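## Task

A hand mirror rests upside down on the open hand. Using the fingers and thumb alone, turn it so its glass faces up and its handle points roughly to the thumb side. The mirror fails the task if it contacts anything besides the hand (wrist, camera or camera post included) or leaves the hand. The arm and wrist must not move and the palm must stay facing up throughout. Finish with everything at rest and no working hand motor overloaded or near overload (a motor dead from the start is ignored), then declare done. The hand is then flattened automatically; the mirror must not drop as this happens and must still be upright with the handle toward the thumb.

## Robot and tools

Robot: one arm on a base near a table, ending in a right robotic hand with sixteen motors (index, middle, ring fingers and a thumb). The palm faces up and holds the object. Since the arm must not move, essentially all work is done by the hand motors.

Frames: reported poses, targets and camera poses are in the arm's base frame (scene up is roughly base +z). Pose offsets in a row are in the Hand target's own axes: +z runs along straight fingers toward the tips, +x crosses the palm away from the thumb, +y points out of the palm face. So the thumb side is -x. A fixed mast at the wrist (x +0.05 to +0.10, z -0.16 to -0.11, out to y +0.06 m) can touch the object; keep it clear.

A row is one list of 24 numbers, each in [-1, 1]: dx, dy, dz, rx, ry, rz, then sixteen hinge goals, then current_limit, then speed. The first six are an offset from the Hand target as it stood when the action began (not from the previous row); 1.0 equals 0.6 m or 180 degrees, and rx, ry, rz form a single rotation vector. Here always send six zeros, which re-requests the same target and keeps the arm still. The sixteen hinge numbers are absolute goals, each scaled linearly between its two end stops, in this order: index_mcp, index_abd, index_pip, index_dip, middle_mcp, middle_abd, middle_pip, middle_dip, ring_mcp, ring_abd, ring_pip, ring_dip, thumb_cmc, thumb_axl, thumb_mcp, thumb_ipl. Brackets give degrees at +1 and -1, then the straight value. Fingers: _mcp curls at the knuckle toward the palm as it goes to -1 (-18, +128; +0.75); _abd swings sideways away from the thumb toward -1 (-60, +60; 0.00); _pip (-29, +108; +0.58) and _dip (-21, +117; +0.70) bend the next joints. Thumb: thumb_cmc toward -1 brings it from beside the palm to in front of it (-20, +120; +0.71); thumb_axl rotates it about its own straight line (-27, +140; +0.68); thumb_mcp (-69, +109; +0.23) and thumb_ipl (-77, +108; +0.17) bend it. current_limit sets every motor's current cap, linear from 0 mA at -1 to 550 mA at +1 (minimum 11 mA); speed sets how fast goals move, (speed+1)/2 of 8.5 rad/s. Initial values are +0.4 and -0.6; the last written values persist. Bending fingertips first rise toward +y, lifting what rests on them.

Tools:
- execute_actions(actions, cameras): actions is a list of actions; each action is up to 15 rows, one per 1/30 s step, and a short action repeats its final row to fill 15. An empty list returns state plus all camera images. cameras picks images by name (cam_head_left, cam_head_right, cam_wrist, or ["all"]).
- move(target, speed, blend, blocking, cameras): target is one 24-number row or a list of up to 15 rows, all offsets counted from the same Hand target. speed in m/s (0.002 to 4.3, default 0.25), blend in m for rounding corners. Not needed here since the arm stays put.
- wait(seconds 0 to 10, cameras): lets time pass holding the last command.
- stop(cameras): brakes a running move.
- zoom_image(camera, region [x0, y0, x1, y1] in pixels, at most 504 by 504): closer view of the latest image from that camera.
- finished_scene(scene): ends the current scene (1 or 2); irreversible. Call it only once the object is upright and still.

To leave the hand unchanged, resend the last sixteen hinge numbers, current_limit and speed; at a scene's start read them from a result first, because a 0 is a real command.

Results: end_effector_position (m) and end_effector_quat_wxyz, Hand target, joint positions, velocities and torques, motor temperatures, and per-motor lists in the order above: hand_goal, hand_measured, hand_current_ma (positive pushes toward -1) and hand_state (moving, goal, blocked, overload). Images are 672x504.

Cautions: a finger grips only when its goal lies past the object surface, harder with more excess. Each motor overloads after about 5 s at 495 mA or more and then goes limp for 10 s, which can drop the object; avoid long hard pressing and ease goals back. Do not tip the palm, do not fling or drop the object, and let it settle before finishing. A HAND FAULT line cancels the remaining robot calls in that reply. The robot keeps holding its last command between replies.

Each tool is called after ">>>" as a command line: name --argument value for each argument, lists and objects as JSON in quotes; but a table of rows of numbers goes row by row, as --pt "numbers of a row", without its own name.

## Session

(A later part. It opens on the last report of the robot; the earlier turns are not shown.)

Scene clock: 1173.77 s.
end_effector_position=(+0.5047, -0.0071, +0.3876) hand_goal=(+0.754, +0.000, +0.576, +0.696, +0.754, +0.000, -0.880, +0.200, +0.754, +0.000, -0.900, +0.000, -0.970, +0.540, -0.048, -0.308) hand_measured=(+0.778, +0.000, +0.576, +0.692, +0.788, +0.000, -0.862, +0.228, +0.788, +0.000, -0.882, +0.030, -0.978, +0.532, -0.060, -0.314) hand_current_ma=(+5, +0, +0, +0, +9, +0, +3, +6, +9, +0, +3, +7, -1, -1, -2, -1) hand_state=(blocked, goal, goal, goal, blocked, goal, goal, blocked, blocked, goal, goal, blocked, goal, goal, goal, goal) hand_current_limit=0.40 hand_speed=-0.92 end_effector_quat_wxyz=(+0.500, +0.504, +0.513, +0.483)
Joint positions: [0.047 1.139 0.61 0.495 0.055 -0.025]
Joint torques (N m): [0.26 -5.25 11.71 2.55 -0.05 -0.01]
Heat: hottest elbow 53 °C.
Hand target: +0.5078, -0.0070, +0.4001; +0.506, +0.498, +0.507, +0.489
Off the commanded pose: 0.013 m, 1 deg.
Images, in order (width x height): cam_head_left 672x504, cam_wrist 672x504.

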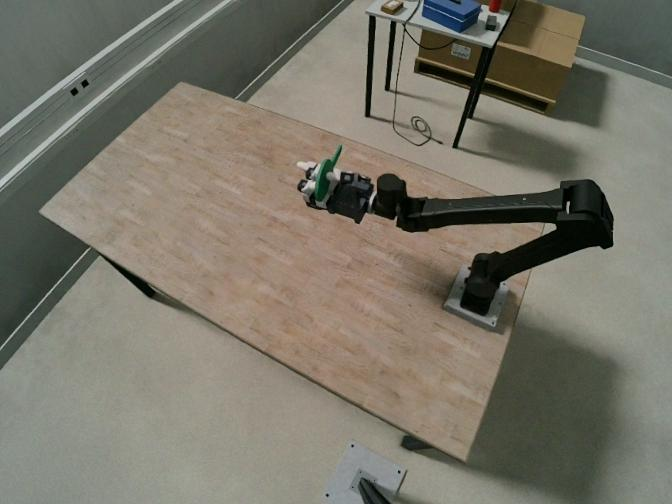

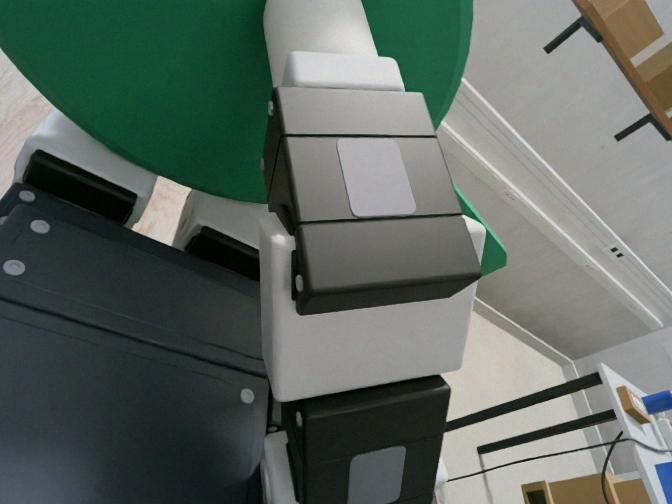

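>>> execute_actions --actions '[[[0,0,0,0,0,0,0.754,0,0.576,0.696,0.754,0,-0.88,0.32,0.754,0,-0.90,0.12,-0.971,0.51,-0.1,-0.318,0.4,-0.92]],[[0,0,0,0,0,0,0.754,0,0.576,0.696,0.754,0,-0.87,0.46,0.754,0,-0.90,0.24,-0.971,0.481,-0.151,-0.327,0.4,-0.92]]]' --cameras '["cam_head_left","cam_wrist"]'

>>> zoom_image --camera "cam_head_left" --region '[280, 140, 380, 215]'

>>> zoom_image --camera "cam_wrist" --region '[0, 0, 500, 300]'

Scene clock: 1230.77 s.
end_effector_position=(+0.5047, -0.0071, +0.3876) hand_goal=(+0.754, +0.000, +0.576, +0.696, +0.754, +0.000, -0.870, +0.460, +0.754, +0.000, -0.900, +0.240, -0.970, +0.482, -0.150, -0.326) hand_measured=(+0.778, +0.000, +0.576, +0.692, +0.788, +0.000, -0.870, +0.454, +0.788, +0.000, -0.894, +0.234, -0.974, +0.484, -0.152, -0.324) hand_current_ma=(+5, +0, +0, +0, +9, +0, +0, +0, +9, +0, +0, +0, +0, +0, +0, +0) hand_state=(blocked, goal, goal, goal, blocked, goal, goal, goal, blocked, goal, goal, goal, goal, goal, goal, goal) hand_current_limit=0.40 hand_speed=-0.92 end_effector_quat_wxyz=(+0.500, +0.504, +0.513, +0.483)
Joint positions: [0.047 1.139 0.61 0.495 0.055 -0.025]
Joint torques (N m): [0.32 -5.42 11.66 2.61 -0.05 0]
Heat: hottest elbow 54 °C.
Hand target: +0.5078, -0.0070, +0.4001; +0.506, +0.498, +0.507, +0.489
Off the commanded pose: 0.013 m, 1 deg.
Images, in order (width x height): cam_head_left 672x504, cam_wrist 672x504.

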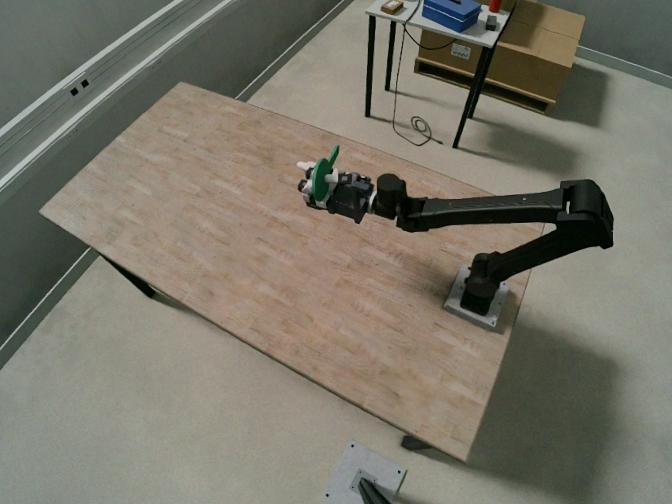

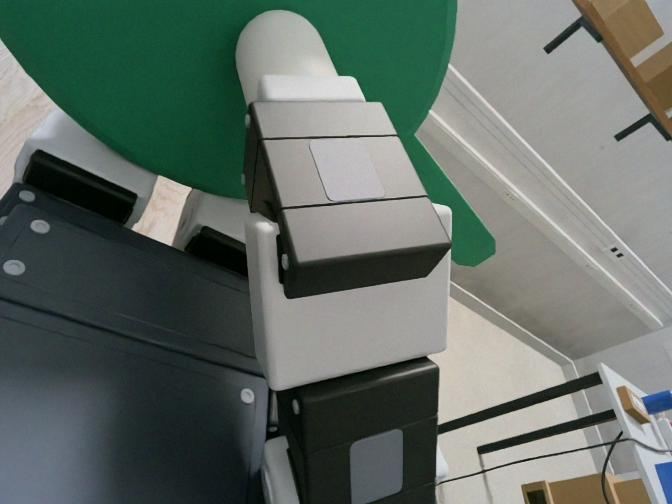

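Scaled by 5.040 from the camera's 672x504 image, which has a finer 960x720 frame.

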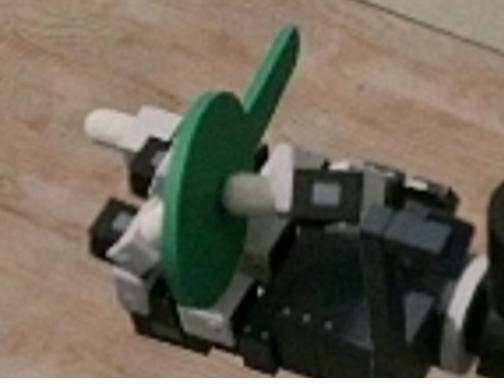

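Scaled by 1.008 from the camera's 672x504 image, which has a finer 960x720 frame.

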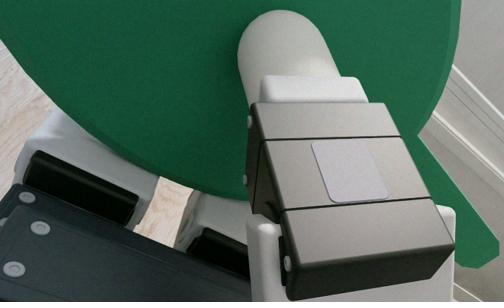

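>>> execute_actions --actions '[[[0,0,0,0,0,0,0.754,0,0.576,0.696,0.754,0,-0.86,0.52,0.754,0,-0.90,0.28,-0.971,0.42,-0.155,-0.44,0.4,-0.9]],[[0,0,0,0,0,0,0.754,0,0.576,0.696,0.754,0,-0.85,0.56,0.754,0,-0.90,0.30,-0.971,0.357,-0.20,-0.495,0.4,-0.9]],[[0,0,0,0,0,0,0.754,0,0.576,0.696,0.754,0,-0.85,0.56,0.754,0,-0.90,0.30,-0.971,0.315,-0.26,-0.495,0.4,-0.9]]]' --cameras '["cam_head_left","cam_wrist"]'

>>> zoom_image --camera "cam_head_left" --region '[280, 140, 380, 215]'

>>> zoom_image --camera "cam_wrist" --region '[0, 0, 500, 300]'

Scene clock: 1239.87 s.
end_effector_position=(+0.5047, -0.0071, +0.3876) hand_goal=(+0.754, +0.000, +0.576, +0.696, +0.754, +0.000, -0.850, +0.560, +0.754, +0.000, -0.900, +0.300, -0.970, +0.316, -0.260, -0.494) hand_measured=(+0.778, +0.000, +0.576, +0.692, +0.788, +0.000, -0.856, +0.554, +0.788, +0.000, -0.894, +0.294, -0.974, +0.318, -0.256, -0.492) hand_current_ma=(+5, +0, +0, +0, +9, +0, +0, +0, +9, +0, +0, +0, +0, +0, +0, +0) hand_state=(blocked, goal, goal, goal, blocked, goal, goal, goal, blocked, goal, goal, goal, goal, goal, goal, goal) hand_current_limit=0.40 hand_speed=-0.90 end_effector_quat_wxyz=(+0.500, +0.504, +0.513, +0.483)
Joint positions: [0.047 1.139 0.61 0.495 0.055 -0.025]
Joint torques (N m): [0.09 -5.3 11.67 2.52 -0.07 -0.02]
Heat: hottest elbow 54 °C.
Hand target: +0.5078, -0.0070, +0.4001; +0.506, +0.498, +0.507, +0.489
Off the commanded pose: 0.013 m, 1 deg.
Images, in order (width x height): cam_head_left 672x504, cam_wrist 672x504.

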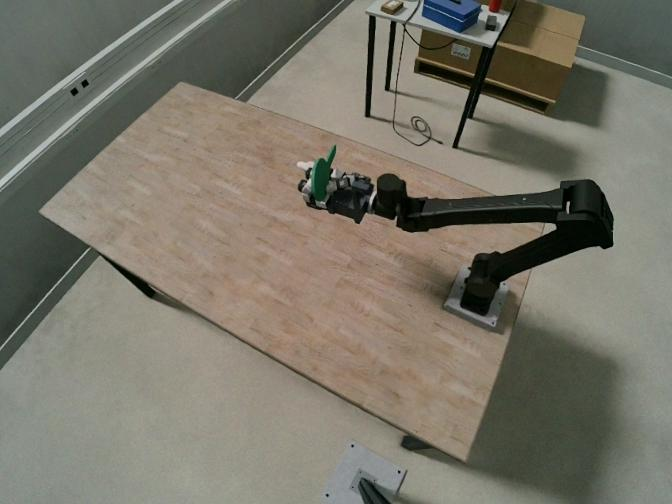

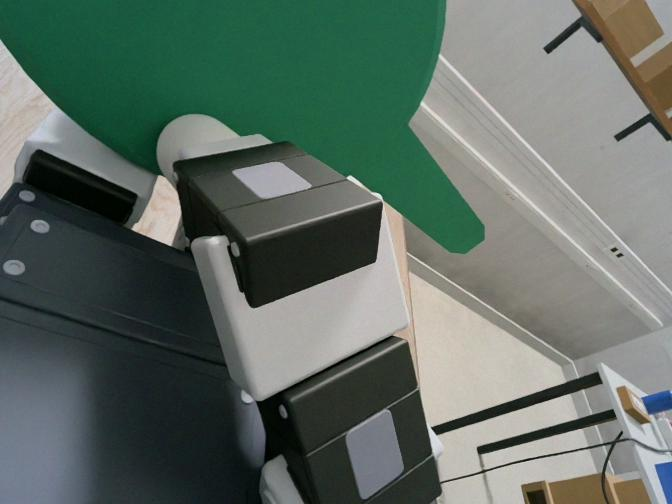

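Scaled by 5.040 from the camera's 672x504 image, which has a finer 960x720 frame.

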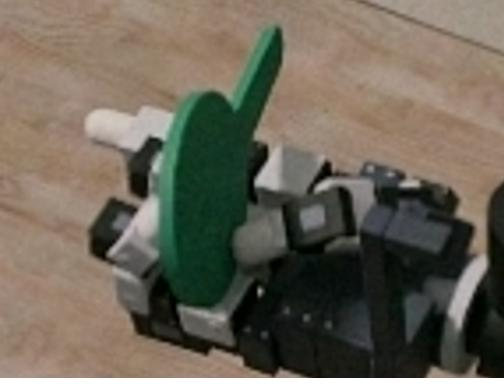

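Scaled by 1.008 from the camera's 672x504 image, which has a finer 960x720 frame.

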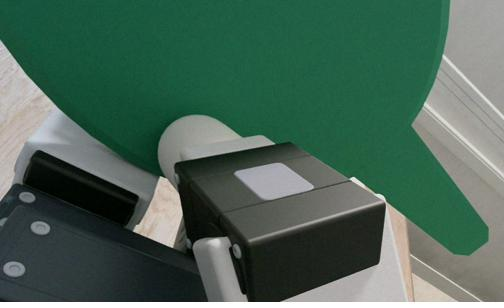

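>>> execute_actions --actions '[[[0,0,0,0,0,0,0.754,0,0.576,0.696,0.754,0,-0.85,0.56,0.754,0,-0.89,0.38,-0.971,0.34,-0.31,-0.43,0.4,-0.92]],[[0,0,0,0,0,0,0.754,0,0.576,0.696,0.754,0,-0.85,0.56,0.754,0,-0.88,0.45,-0.971,0.368,-0.371,-0.361,0.4,-0.92]]]' --cameras '["cam_head_left","cam_wrist"]'

>>> zoom_image --camera "cam_head_left" --region '[280, 140, 380, 215]'

>>> zoom_image --camera "cam_wrist" --region '[0, 0, 500, 300]'

Scene clock: 1270.50 s.
end_effector_position=(+0.5047, -0.0071, +0.3876) hand_goal=(+0.754, +0.000, +0.576, +0.696, +0.754, +0.000, -0.850, +0.560, +0.754, +0.000, -0.880, +0.450, -0.970, +0.368, -0.370, -0.360) hand_measured=(+0.778, +0.000, +0.576, +0.692, +0.788, +0.000, -0.854, +0.556, +0.788, +0.000, -0.884, +0.444, -0.974, +0.354, -0.372, -0.366) hand_current_ma=(+5, +0, +0, +0, +9, +0, +0, +0, +9, +0, +0, +0, +0, -3, +0, -1) hand_state=(blocked, goal, goal, goal, blocked, goal, goal, goal, blocked, goal, goal, goal, goal, goal, goal, goal) hand_current_limit=0.40 hand_speed=-0.92 end_effector_quat_wxyz=(+0.500, +0.504, +0.513, +0.483)
Joint positions: [0.047 1.139 0.61 0.495 0.055 -0.025]
Joint torques (N m): [0.26 -5.48 11.74 2.61 -0.06 -0.02]
Heat: hottest elbow 54 °C.
Hand target: +0.5078, -0.0070, +0.4001; +0.506, +0.498, +0.507, +0.489
Off the commanded pose: 0.013 m, 1 deg.
Images, in order (width x height): cam_head_left 672x504, cam_wrist 672x504.

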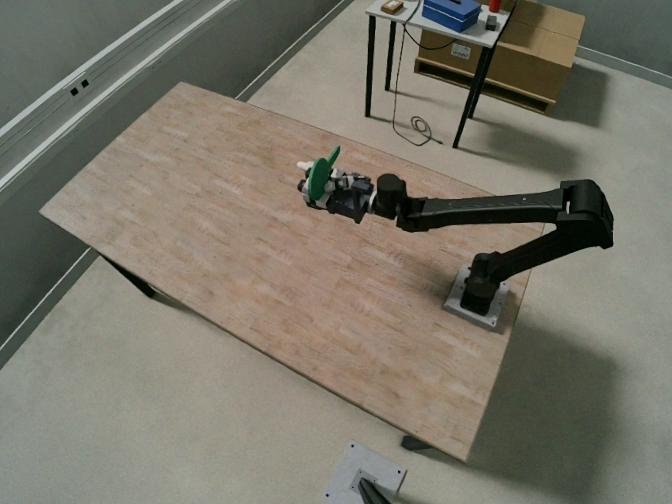

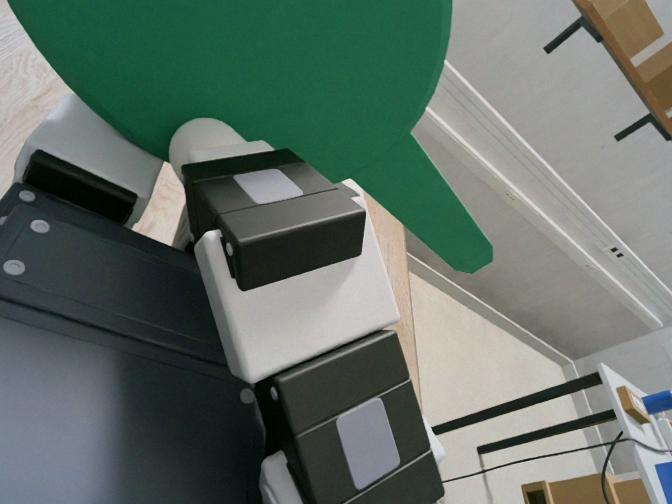

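Scaled by 5.040 from the camera's 672x504 image, which has a finer 960x720 frame.

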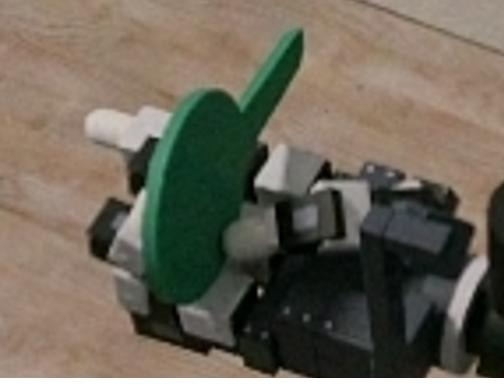

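Scaled by 1.008 from the camera's 672x504 image, which has a finer 960x720 frame.

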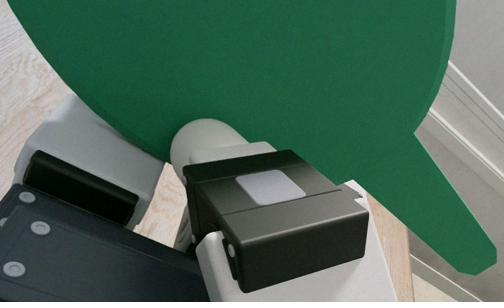

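>>> execute_actions --actions '[[[0,0,0,0,0,0,0.754,0,0.576,0.696,0.754,0,-0.845,0.61,0.754,0,-0.87,0.52,-0.971,0.378,-0.435,-0.256,0.4,-0.92]],[[0,0,0,0,0,0,0.754,0,0.576,0.696,0.754,0,-0.835,0.66,0.754,0,-0.86,0.6,-0.971,0.387,-0.499,-0.151,0.4,-0.92]]]' --cameras '["cam_head_left","cam_wrist"]'

>>> zoom_image --camera "cam_head_left" --region '[280, 140, 380, 215]'

>>> zoom_image --camera "cam_wrist" --region '[0, 0, 500, 300]'

Scene clock: 1282.00 s.
end_effector_position=(+0.5047, -0.0071, +0.3876) hand_goal=(+0.754, +0.000, +0.576, +0.696, +0.754, +0.000, -0.834, +0.660, +0.754, +0.000, -0.860, +0.600, -0.970, +0.388, -0.498, -0.150) hand_measured=(+0.778, +0.000, +0.576, +0.692, +0.788, +0.000, -0.838, +0.656, +0.788, +0.000, -0.864, +0.596, -0.974, +0.376, -0.504, -0.160) hand_current_ma=(+5, +0, +0, +0, +9, +0, +0, +0, +9, +0, +0, +0, +0, -2, -1, -2) hand_state=(blocked, goal, goal, goal, blocked, goal, goal, goal, blocked, goal, goal, goal, goal, goal, goal, goal) hand_current_limit=0.40 hand_speed=-0.92 end_effector_quat_wxyz=(+0.500, +0.504, +0.513, +0.483)
Joint positions: [0.047 1.139 0.61 0.495 0.055 -0.025]
Joint torques (N m): [0.15 -5.36 11.71 2.56 -0.05 -0.01]
Heat: hottest elbow 54 °C.
Hand target: +0.5078, -0.0070, +0.4001; +0.506, +0.498, +0.507, +0.489
Off the commanded pose: 0.013 m, 1 deg.
Images, in order (width x height): cam_head_left 672x504, cam_wrist 672x504.

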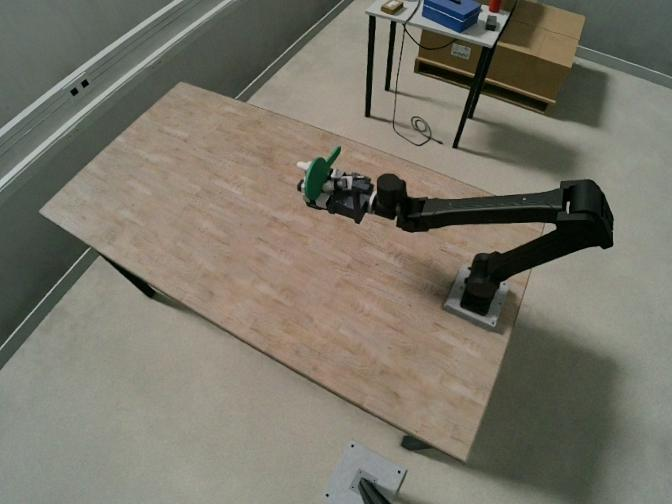

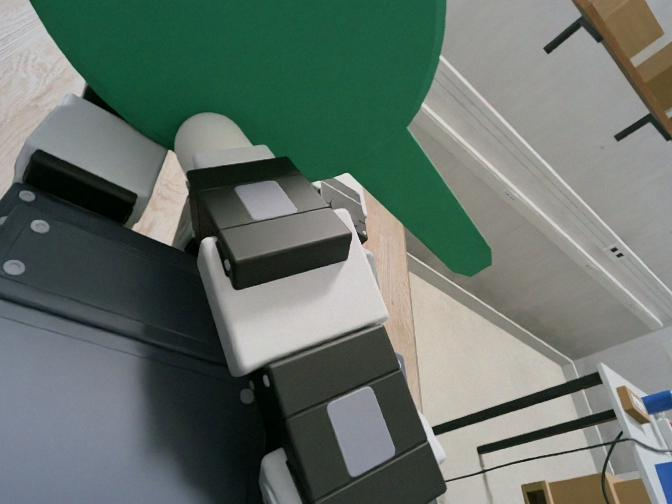

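Scaled by 5.040 from the camera's 672x504 image, which has a finer 960x720 frame.

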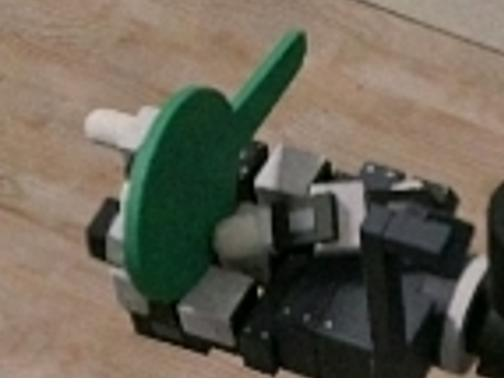

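Scaled by 1.008 from the camera's 672x504 image, which has a finer 960x720 frame.

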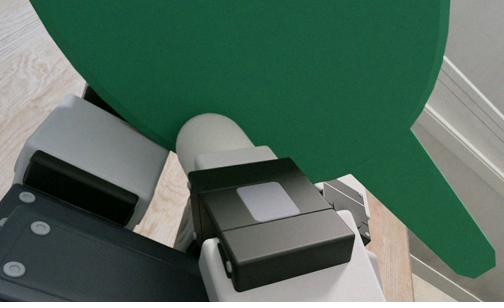

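>>> execute_actions --actions '[[[0,0,0,0,0,0,0.754,0,0.576,0.696,0.754,0,-0.82,0.68,0.754,0,-0.84,0.64,-0.971,0.395,-0.57,-0.05,0.4,-0.92]],[[0,0,0,0,0,0,0.754,0,0.576,0.696,0.754,0,-0.80,0.69,0.754,0,-0.81,0.67,-0.971,0.399,-0.63,0.06,0.4,-0.92]]]' --cameras '["cam_head_left","cam_wrist"]'

>>> zoom_image --camera "cam_head_left" --region '[280, 140, 380, 215]'

>>> zoom_image --camera "cam_wrist" --region '[0, 0, 500, 300]'

Scene clock: 1296.10 s.
end_effector_position=(+0.5047, -0.0071, +0.3876) hand_goal=(+0.754, +0.000, +0.576, +0.696, +0.754, +0.000, -0.800, +0.690, +0.754, +0.000, -0.810, +0.670, -0.970, +0.400, -0.630, +0.060) hand_measured=(+0.778, +0.000, +0.576, +0.692, +0.788, +0.006, -0.802, +0.686, +0.792, +0.000, -0.798, +0.672, -0.970, +0.380, -0.628, +0.044) hand_current_ma=(+5, +0, +0, +0, +9, +0, +0, +0, +12, +0, +1, +0, +0, -5, +0, -4) hand_state=(blocked, goal, goal, goal, blocked, goal, goal, goal, blocked, goal, goal, goal, goal, goal, goal, goal) hand_current_limit=0.40 hand_speed=-0.92 end_effector_quat_wxyz=(+0.500, +0.504, +0.513, +0.483)
Joint positions: [0.047 1.139 0.61 0.495 0.055 -0.025]
Joint torques (N m): [0.21 -5.36 11.66 2.61 -0.06 -0.03]
Heat: hottest elbow 54 °C.
Hand target: +0.5078, -0.0070, +0.4001; +0.506, +0.498, +0.507, +0.489
Off the commanded pose: 0.013 m, 1 deg.
Images, in order (width x height): cam_head_left 672x504, cam_wrist 672x504.

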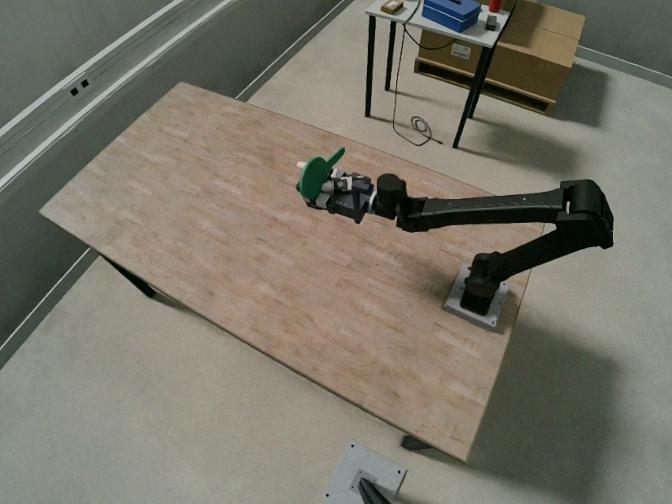

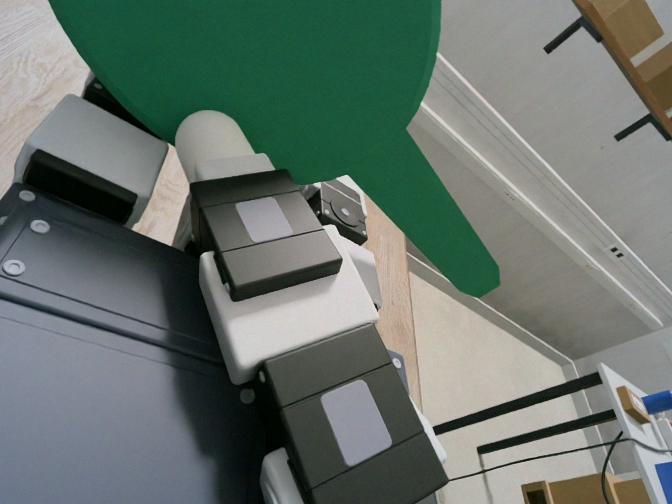

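Scaled by 5.040 from the camera's 672x504 image, which has a finer 960x720 frame.

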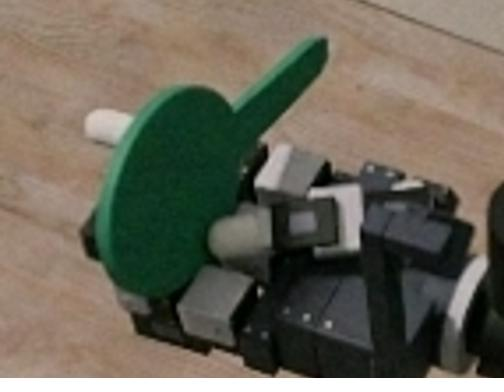

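Scaled by 1.008 from the camera's 672x504 image, which has a finer 960x720 frame.

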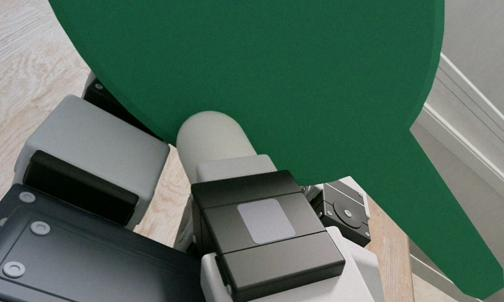

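>>> execute_actions --actions '[[[0,0,0,0,0,0,0.754,0,0.576,0.696,0.754,0,-0.80,0.69,0.754,0,-0.81,0.67,-0.971,0.401,-0.5,-0.08,0.4,-0.92]],[[0,0,0,0,0,0,0.754,0,0.576,0.696,0.754,0,-0.80,0.69,0.754,0,-0.81,0.67,-0.971,0.401,-0.407,-0.189,0.4,-0.92]],[[0,0,0,0,0,0,0.754,0,0.576,0.696,0.754,0,-0.80,0.69,0.754,0,-0.81,0.67,-0.971,0.446,-0.336,-0.182,0.4,-0.92]]]' --cameras '["cam_head_left","cam_wrist"]'

>>> zoom_image --camera "cam_head_left" --region '[280, 140, 380, 215]'

>>> zoom_image --camera "cam_wrist" --region '[0, 0, 500, 300]'

Scene clock: 1334.73 s.
end_effector_position=(+0.5047, -0.0071, +0.3876) hand_goal=(+0.754, +0.000, +0.576, +0.696, +0.754, +0.000, -0.800, +0.690, +0.754, +0.000, -0.810, +0.670, -0.970, +0.446, -0.336, -0.182) hand_measured=(+0.778, +0.000, +0.576, +0.692, +0.788, +0.006, -0.802, +0.686, +0.792, +0.000, -0.798, +0.672, -0.976, +0.436, -0.356, -0.180) hand_current_ma=(+5, +0, +0, +0, +9, +0, +0, +0, +12, +0, +1, +0, +0, -2, -5, +0) hand_state=(blocked, goal, goal, goal, blocked, goal, goal, goal, blocked, goal, goal, goal, goal, goal, blocked, goal) hand_current_limit=0.40 hand_speed=-0.92 end_effector_quat_wxyz=(+0.500, +0.504, +0.513, +0.483)
Joint positions: [0.047 1.139 0.61 0.495 0.055 -0.025]
Joint torques (N m): [0.15 -5.25 11.71 2.58 -0.05 -0.01]
Heat: hottest elbow 54 °C.
Hand target: +0.5078, -0.0070, +0.4001; +0.506, +0.498, +0.507, +0.489
Off the commanded pose: 0.013 m, 1 deg.
Images, in order (width x height): cam_head_left 672x504, cam_wrist 672x504.

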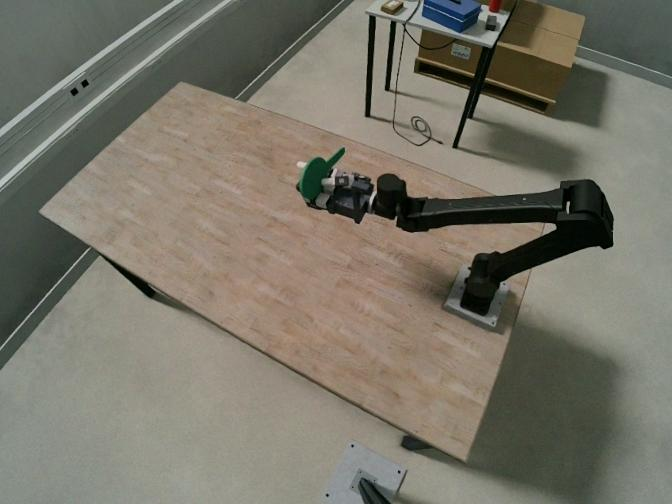

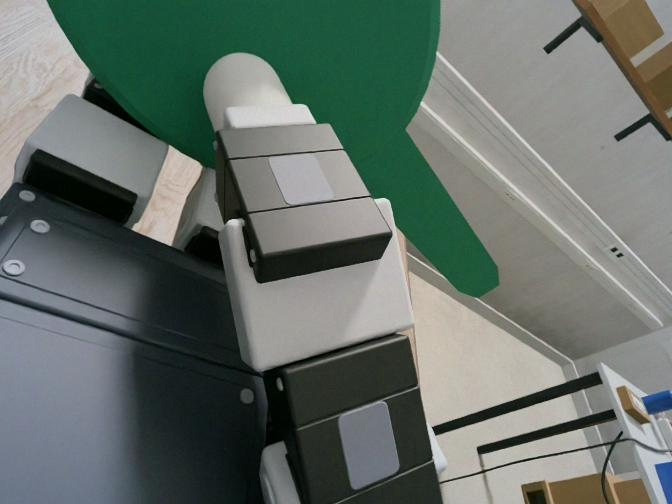

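Scaled by 5.040 from the camera's 672x504 image, which has a finer 960x720 frame.

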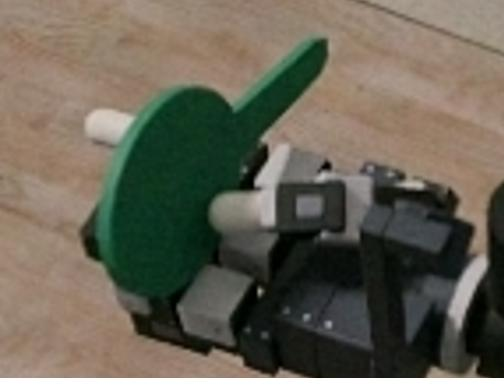

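Scaled by 1.008 from the camera's 672x504 image, which has a finer 960x720 frame.

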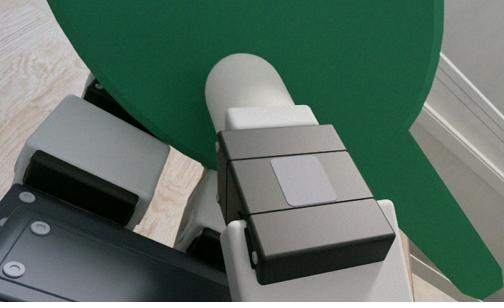

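>>> execute_actions --actions '[[[0,0,0,0,0,0,0.754,0,0.576,0.696,0.754,0,-0.80,0.69,0.754,0,-0.81,0.67,-0.971,0.494,-0.265,-0.158,0.4,-0.92]],[[0,0,0,0,0,0,0.754,0,0.576,0.696,0.754,0,-0.81,0.66,0.754,0,-0.83,0.62,-0.971,0.552,-0.2,-0.1,0.4,-0.92]],[[0,0,0,0,0,0,0.754,0,0.576,0.696,0.754,0,-0.83,0.6,0.754,0,-0.85,0.54,-0.971,0.56,-0.19,-0.1,0.4,-0.92]]]' --cameras '["cam_head_left","cam_wrist"]'

>>> zoom_image --camera "cam_head_left" --region '[280, 140, 380, 215]'

>>> zoom_image --camera "cam_wrist" --region '[0, 0, 500, 300]'

Scene clock: 1346.60 s.
end_effector_position=(+0.5047, -0.0071, +0.3876) hand_goal=(+0.754, +0.000, +0.576, +0.696, +0.754, +0.000, -0.830, +0.600, +0.754, +0.000, -0.850, +0.540, -0.970, +0.560, -0.190, -0.100) hand_measured=(+0.778, +0.000, +0.576, +0.692, +0.788, +0.006, -0.822, +0.606, +0.792, +0.000, -0.838, +0.548, -0.976, +0.550, -0.208, -0.106) hand_current_ma=(+5, +0, +0, +0, +9, +0, +1, +0, +12, +0, +1, +1, +0, -1, -4, -1) hand_state=(blocked, goal, goal, goal, blocked, goal, goal, goal, blocked, goal, goal, goal, goal, goal, goal, goal) hand_current_limit=0.40 hand_speed=-0.92 end_effector_quat_wxyz=(+0.500, +0.504, +0.513, +0.483)
Joint positions: [0.047 1.139 0.61 0.495 0.055 -0.025]
Joint torques (N m): [0.26 -5.71 11.66 2.59 -0.05 -0.02]
Heat: hottest elbow 54 °C.
Hand target: +0.5078, -0.0070, +0.4001; +0.506, +0.498, +0.507, +0.489
Off the commanded pose: 0.013 m, 1 deg.
Images, in order (width x height): cam_head_left 672x504, cam_wrist 672x504.

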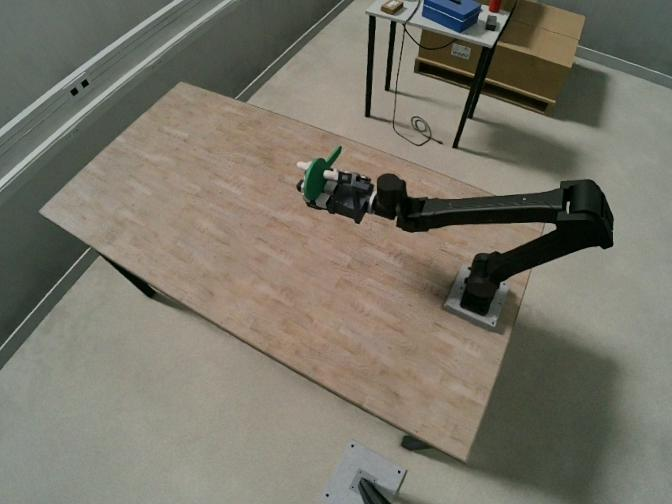

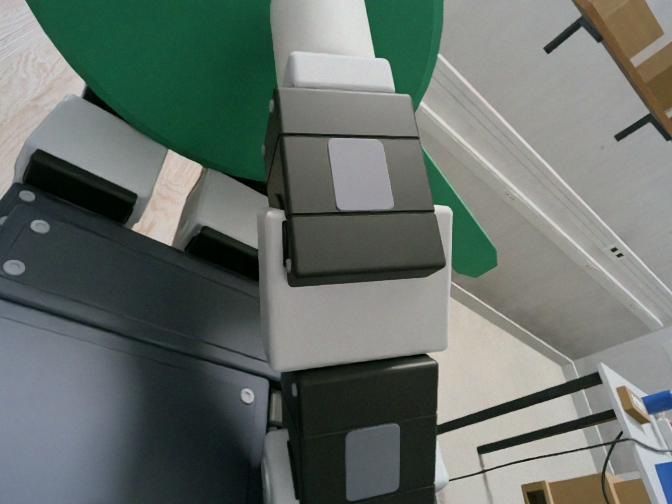

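Scaled by 5.040 from the camera's 672x504 image, which has a finer 960x720 frame.

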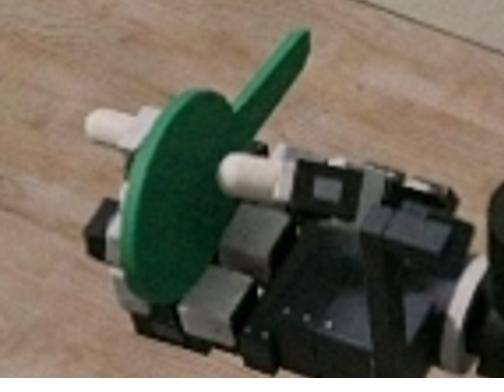

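Scaled by 1.008 from the camera's 672x504 image, which has a finer 960x720 frame.

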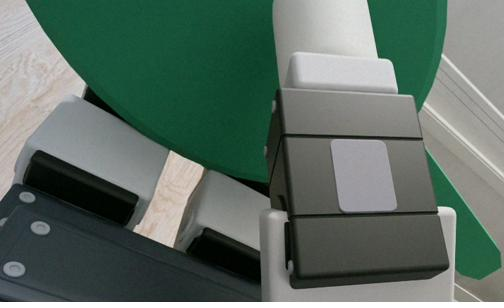

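>>> execute_actions --actions '[[[0,0,0,0,0,0,0.754,0,0.576,0.696,0.754,0,-0.84,0.52,0.754,0,-0.86,0.46,-0.971,0.56,-0.19,-0.1,0.4,-0.92]],[[0,0,0,0,0,0,0.754,0,0.576,0.696,0.754,0,-0.84,0.44,0.754,0,-0.86,0.38,-0.971,0.56,-0.19,-0.1,0.4,-0.92]]]' --cameras '["cam_head_left","cam_wrist"]'

>>> zoom_image --camera "cam_head_left" --region '[280, 140, 380, 215]'

>>> zoom_image --camera "cam_wrist" --region '[0, 0, 500, 300]'

Scene clock: 1388.77 s.
end_effector_position=(+0.5047, -0.0071, +0.3876) hand_goal=(+0.754, +0.000, +0.576, +0.696, +0.754, +0.000, -0.840, +0.440, +0.754, +0.000, -0.860, +0.380, -0.970, +0.560, -0.190, -0.100) hand_measured=(+0.778, +0.000, +0.576, +0.692, +0.788, +0.006, -0.832, +0.446, +0.792, +0.000, -0.850, +0.386, -0.976, +0.550, -0.208, -0.106) hand_current_ma=(+5, +0, +0, +0, +9, +0, +1, +0, +12, +0, +1, +0, +0, -1, -4, -1) hand_state=(blocked, goal, goal, goal, blocked, goal, goal, goal, blocked, goal, goal, goal, goal, goal, goal, goal) hand_current_limit=0.40 hand_speed=-0.92 end_effector_quat_wxyz=(+0.500, +0.504, +0.513, +0.483)
Joint positions: [0.047 1.139 0.61 0.495 0.055 -0.025]
Joint torques (N m): [0.26 -5.42 11.69 2.59 -0.04 -0.01]
Heat: hottest elbow 54 °C.
Hand target: +0.5078, -0.0070, +0.4001; +0.506, +0.498, +0.507, +0.489
Off the commanded pose: 0.013 m, 1 deg.
Images, in order (width x height): cam_head_left 672x504, cam_wrist 672x504.

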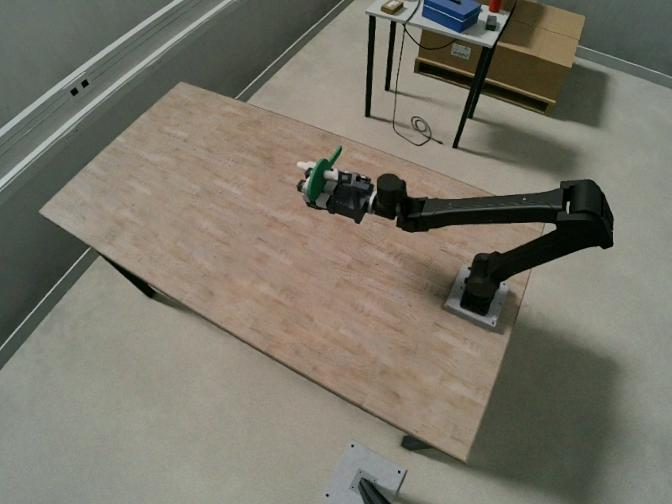

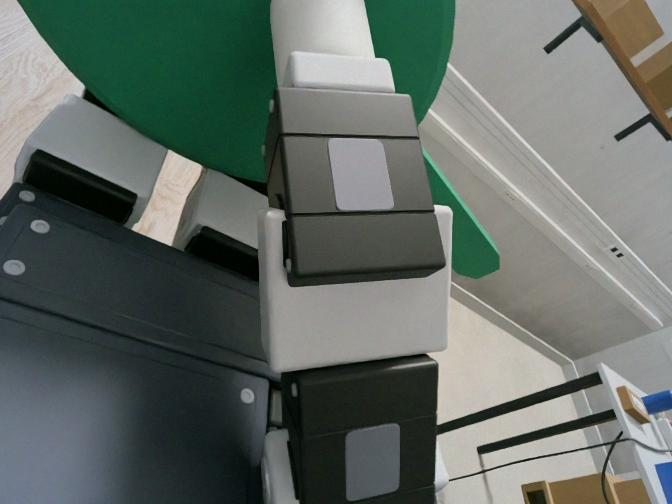

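Scaled by 5.040 from the camera's 672x504 image, which has a finer 960x720 frame.

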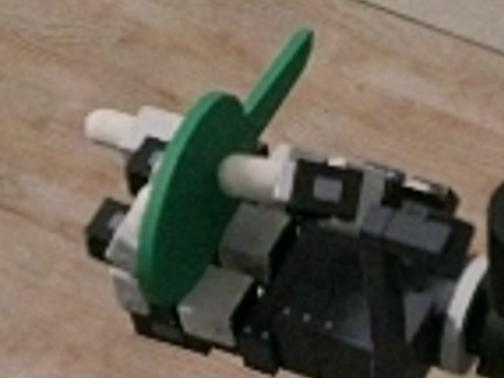

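Scaled by 1.008 from the camera's 672x504 image, which has a finer 960x720 frame.

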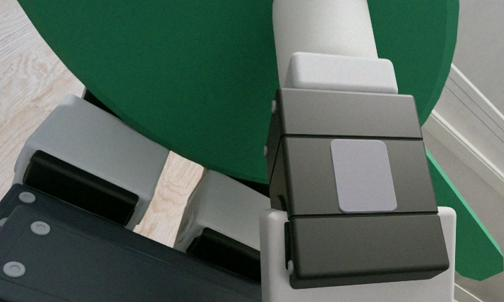

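>>> execute_actions --actions '[[[0,0,0,0,0,0,0.754,0,0.576,0.696,0.754,0,-0.85,0.36,0.754,0,-0.87,0.3,-0.971,0.56,-0.19,-0.1,0.4,-0.92]],[[0,0,0,0,0,0,0.754,0,0.576,0.696,0.754,0,-0.86,0.28,0.754,0,-0.88,0.22,-0.971,0.56,-0.19,-0.1,0.4,-0.92]]]' --cameras '["cam_head_left","cam_wrist"]'

>>> zoom_image --camera "cam_head_left" --region '[280, 140, 380, 215]'

>>> zoom_image --camera "cam_wrist" --region '[0, 0, 500, 300]'

Scene clock: 1396.77 s.
end_effector_position=(+0.5047, -0.0071, +0.3876) hand_goal=(+0.754, +0.000, +0.576, +0.696, +0.754, +0.000, -0.860, +0.280, +0.754, +0.000, -0.880, +0.220, -0.970, +0.560, -0.190, -0.100) hand_measured=(+0.778, +0.000, +0.576, +0.692, +0.788, +0.006, -0.836, +0.316, +0.792, +0.000, -0.856, +0.260, -0.978, +0.550, -0.206, -0.106) hand_current_ma=(+5, +0, +0, +0, +9, +0, +4, +10, +12, +0, +4, +11, -1, -1, -3, -1) hand_state=(blocked, goal, goal, goal, blocked, goal, blocked, blocked, blocked, goal, blocked, blocked, goal, goal, goal, goal) hand_current_limit=0.40 hand_speed=-0.92 end_effector_quat_wxyz=(+0.500, +0.504, +0.513, +0.483)
Joint positions: [0.047 1.139 0.61 0.495 0.055 -0.025]
Joint torques (N m): [0.03 -5.3 11.69 2.5 -0.06 -0.02]
Heat: hottest elbow 54 °C.
Hand target: +0.5078, -0.0070, +0.4001; +0.506, +0.498, +0.507, +0.489
Off the commanded pose: 0.013 m, 1 deg.
Images, in order (width x height): cam_head_left 672x504, cam_wrist 672x504.

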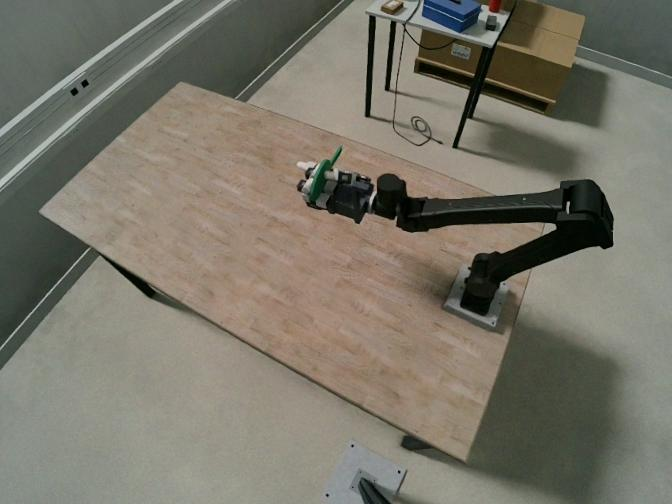

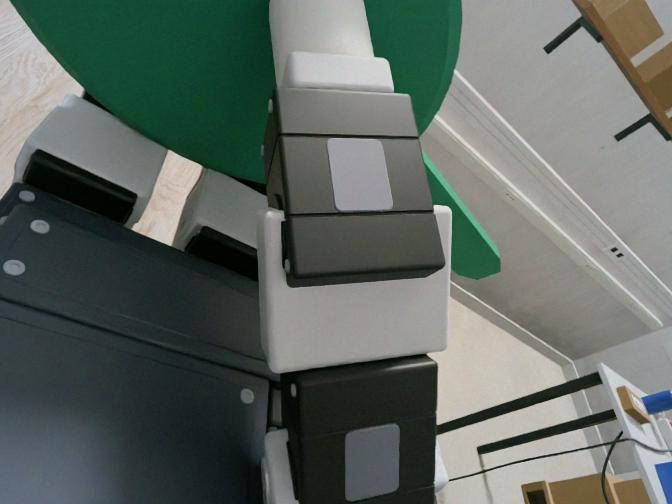

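Scaled by 5.040 from the camera's 672x504 image, which has a finer 960x720 frame.

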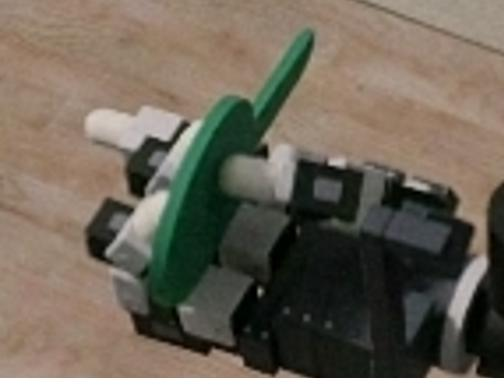

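Scaled by 1.008 from the camera's 672x504 image, which has a finer 960x720 frame.

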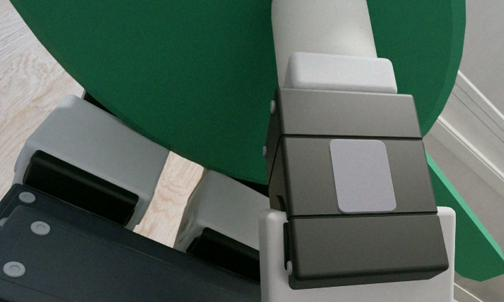

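>>> execute_actions --actions '[[[0,0,0,0,0,0,0.754,0,0.576,0.696,0.754,0,-0.836,0.32,0.754,0,-0.856,0.26,-0.971,0.545,-0.12,-0.2,0.4,-0.94]],[[0,0,0,0,0,0,0.754,0,0.576,0.696,0.754,0,-0.836,0.32,0.754,0,-0.856,0.26,-0.971,0.541,-0.07,-0.283,0.4,-0.94]],[[0,0,0,0,0,0,0.754,0,0.576,0.696,0.754,0,-0.836,0.32,0.754,0,-0.856,0.26,-0.971,0.53,0.0225,-0.401,0.4,-0.94]]]' --cameras '["cam_head_left","cam_wrist"]'

>>> zoom_image --camera "cam_head_left" --region '[280, 140, 380, 215]'

>>> zoom_image --camera "cam_wrist" --region '[0, 0, 500, 300]'

Scene clock: 1427.60 s.
end_effector_position=(+0.5047, -0.0071, +0.3876) hand_goal=(+0.754, +0.000, +0.576, +0.696, +0.754, +0.000, -0.836, +0.320, +0.754, +0.000, -0.856, +0.260, -0.970, +0.530, +0.022, -0.400) hand_measured=(+0.778, +0.000, +0.576, +0.692, +0.788, +0.006, -0.834, +0.316, +0.792, +0.000, -0.854, +0.258, -0.978, +0.530, +0.012, -0.398) hand_current_ma=(+5, +0, +0, +0, +9, +0, +0, +0, +11, +0, +0, +0, -1, +0, -2, +0) hand_state=(blocked, goal, goal, goal, blocked, goal, goal, goal, blocked, goal, goal, goal, goal, goal, goal, goal) hand_current_limit=0.40 hand_speed=-0.94 end_effector_quat_wxyz=(+0.500, +0.504, +0.513, +0.483)
Joint positions: [0.047 1.139 0.61 0.495 0.055 -0.025]
Joint torques (N m): [0.21 -5.07 11.58 2.5 -0.06 -0.03]
Heat: hottest elbow 54 °C.
Hand target: +0.5078, -0.0070, +0.4001; +0.506, +0.498, +0.507, +0.489
Off the commanded pose: 0.013 m, 1 deg.
Images, in order (width x height): cam_head_left 672x504, cam_wrist 672x504.

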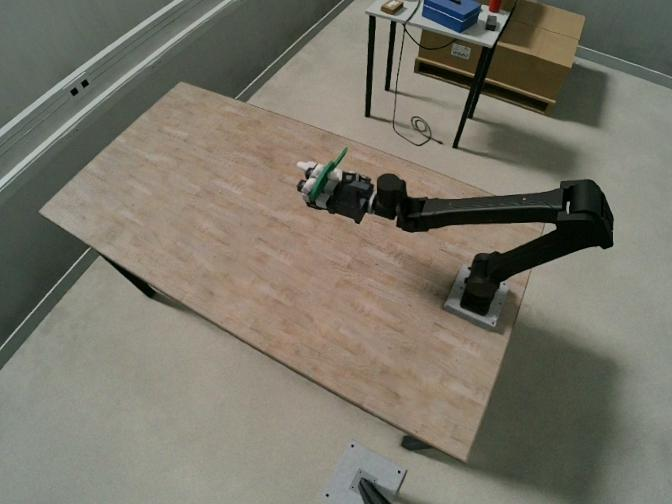

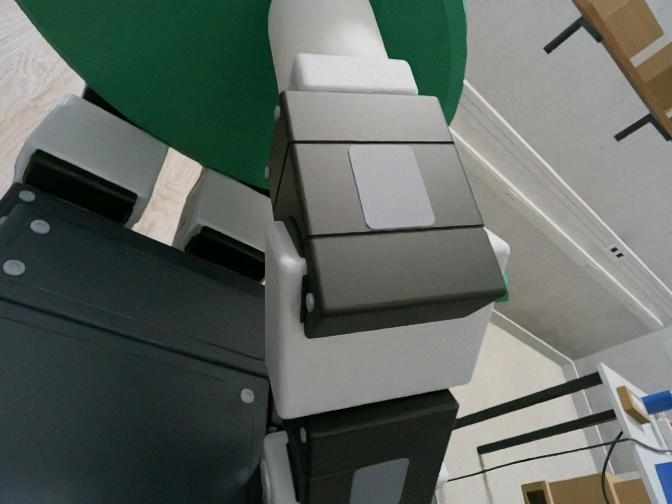

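Scaled by 5.040 from the camera's 672x504 image, which has a finer 960x720 frame.

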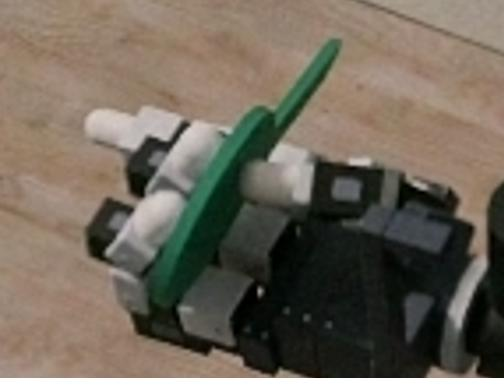

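Scaled by 1.008 from the camera's 672x504 image, which has a finer 960x720 frame.

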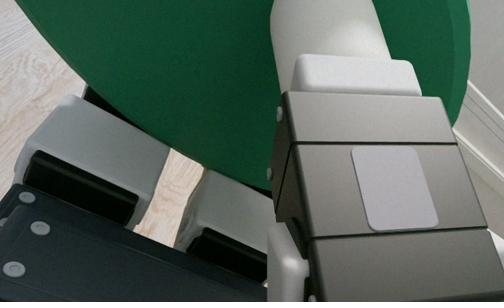

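>>> execute_actions --actions '[[[0,0,0,0,0,0,0.754,0,-0.0,0.696,0.754,0,-0.836,0.32,0.754,0,-0.856,0.26,-0.971,0.517,0.1,-0.49,0.4,-0.94]]]' --cameras '[]'

Scene clock: 1437.00 s.
end_effector_position=(+0.5047, -0.0071, +0.3876) hand_goal=(+0.754, +0.000, +0.000, +0.696, +0.754, +0.000, -0.836, +0.320, +0.754, +0.000, -0.856, +0.260, -0.970, +0.518, +0.100, -0.490) hand_measured=(+0.778, +0.000, +0.012, +0.692, +0.788, +0.006, -0.834, +0.316, +0.792, +0.000, -0.854, +0.258, -0.978, +0.518, +0.086, -0.488) hand_current_ma=(+5, +0, +1, +0, +9, +0, +0, +0, +11, +0, +0, +0, -1, +0, -3, +0) hand_state=(blocked, goal, goal, goal, blocked, goal, goal, goal, blocked, goal, goal, goal, goal, goal, goal, goal) hand_current_limit=0.40 hand_speed=-0.94 end_effector_quat_wxyz=(+0.500, +0.504, +0.513, +0.483)
Joint positions: [0.047 1.139 0.61 0.495 0.055 -0.025]
Joint torques (N m): [0.26 -5.54 11.59 2.54 -0.07 -0.02]
Heat: hottest elbow 54 °C.
Hand target: +0.5078, -0.0070, +0.4001; +0.506, +0.498, +0.507, +0.489
Off the commanded pose: 0.013 m, 1 deg.
No camera images: "cameras" was empty.

>>> execute_actions --actions '[]' --cameras '["cam_head_left","cam_wrist"]'

>>> zoom_image --camera "cam_head_left" --region '[280, 140, 380, 215]'

>>> zoom_image --camera "cam_wrist" --region '[0, 0, 500, 300]'

Scene clock: 1442.67 s.
end_effector_position=(+0.5047, -0.0071, +0.3876) hand_goal=(+0.754, +0.000, +0.000, +0.696, +0.754, +0.000, -0.836, +0.320, +0.754, +0.000, -0.856, +0.260, -0.970, +0.518, +0.100, -0.490) hand_measured=(+0.778, +0.000, +0.012, +0.692, +0.788, +0.006, -0.834, +0.316, +0.792, +0.000, -0.854, +0.258, -0.978, +0.518, +0.086, -0.488) hand_current_ma=(+5, +0, +1, +0, +9, +0, +0, +0, +11, +0, +0, +0, -1, +0, -3, +0) hand_state=(blocked, goal, goal, goal, blocked, goal, goal, goal, blocked, goal, goal, goal, goal, goal, goal, goal) hand_current_limit=0.40 hand_speed=-0.94 end_effector_quat_wxyz=(+0.500, +0.504, +0.513, +0.483)
Joint positions: [0.047 1.139 0.61 0.495 0.055 -0.025]
Joint velocities: within noise
Joint torques (N m): [0.21 -5.3 11.6 2.52 -0.05 -0.02]
Motor temperatures (°C): [22 25 54 22 23 24]
Heat: hottest elbow 54 °C.
Hand target: +0.5078, -0.0070, +0.4001; +0.506, +0.498, +0.507, +0.489
Off the commanded pose: 0.013 m, 1 deg.
Images, in order (width x height): cam_head_left 672x504, cam_wrist 672x504.

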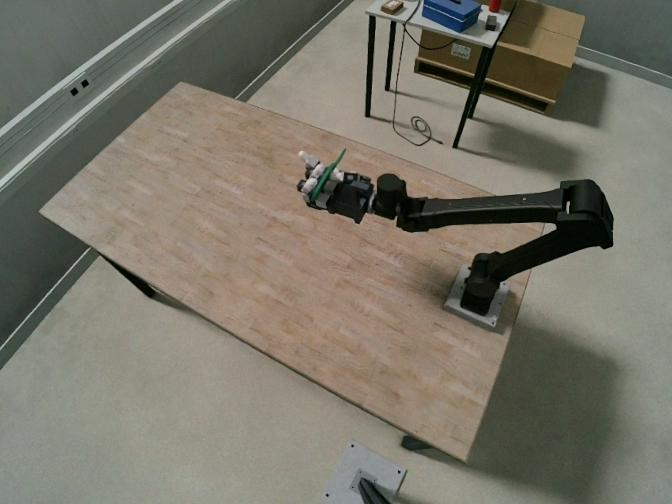

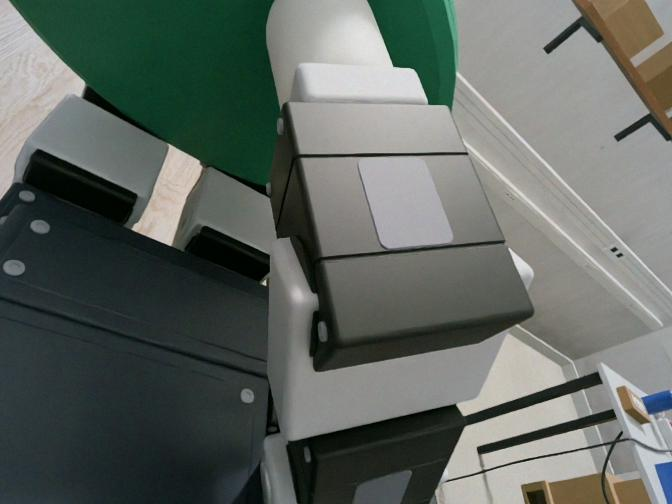

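Scaled by 5.040 from the camera's 672x504 image, which has a finer 960x720 frame.

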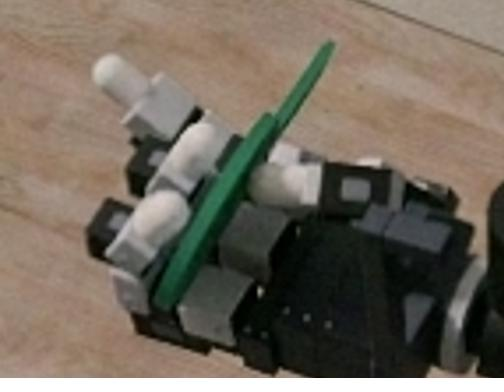

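Scaled by 1.008 from the camera's 672x504 image, which has a finer 960x720 frame.

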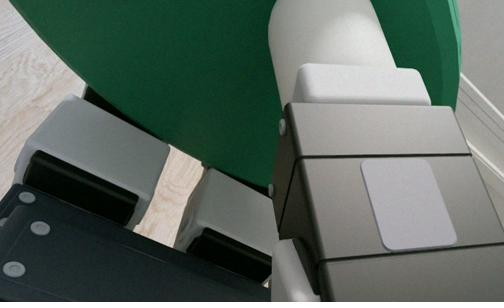

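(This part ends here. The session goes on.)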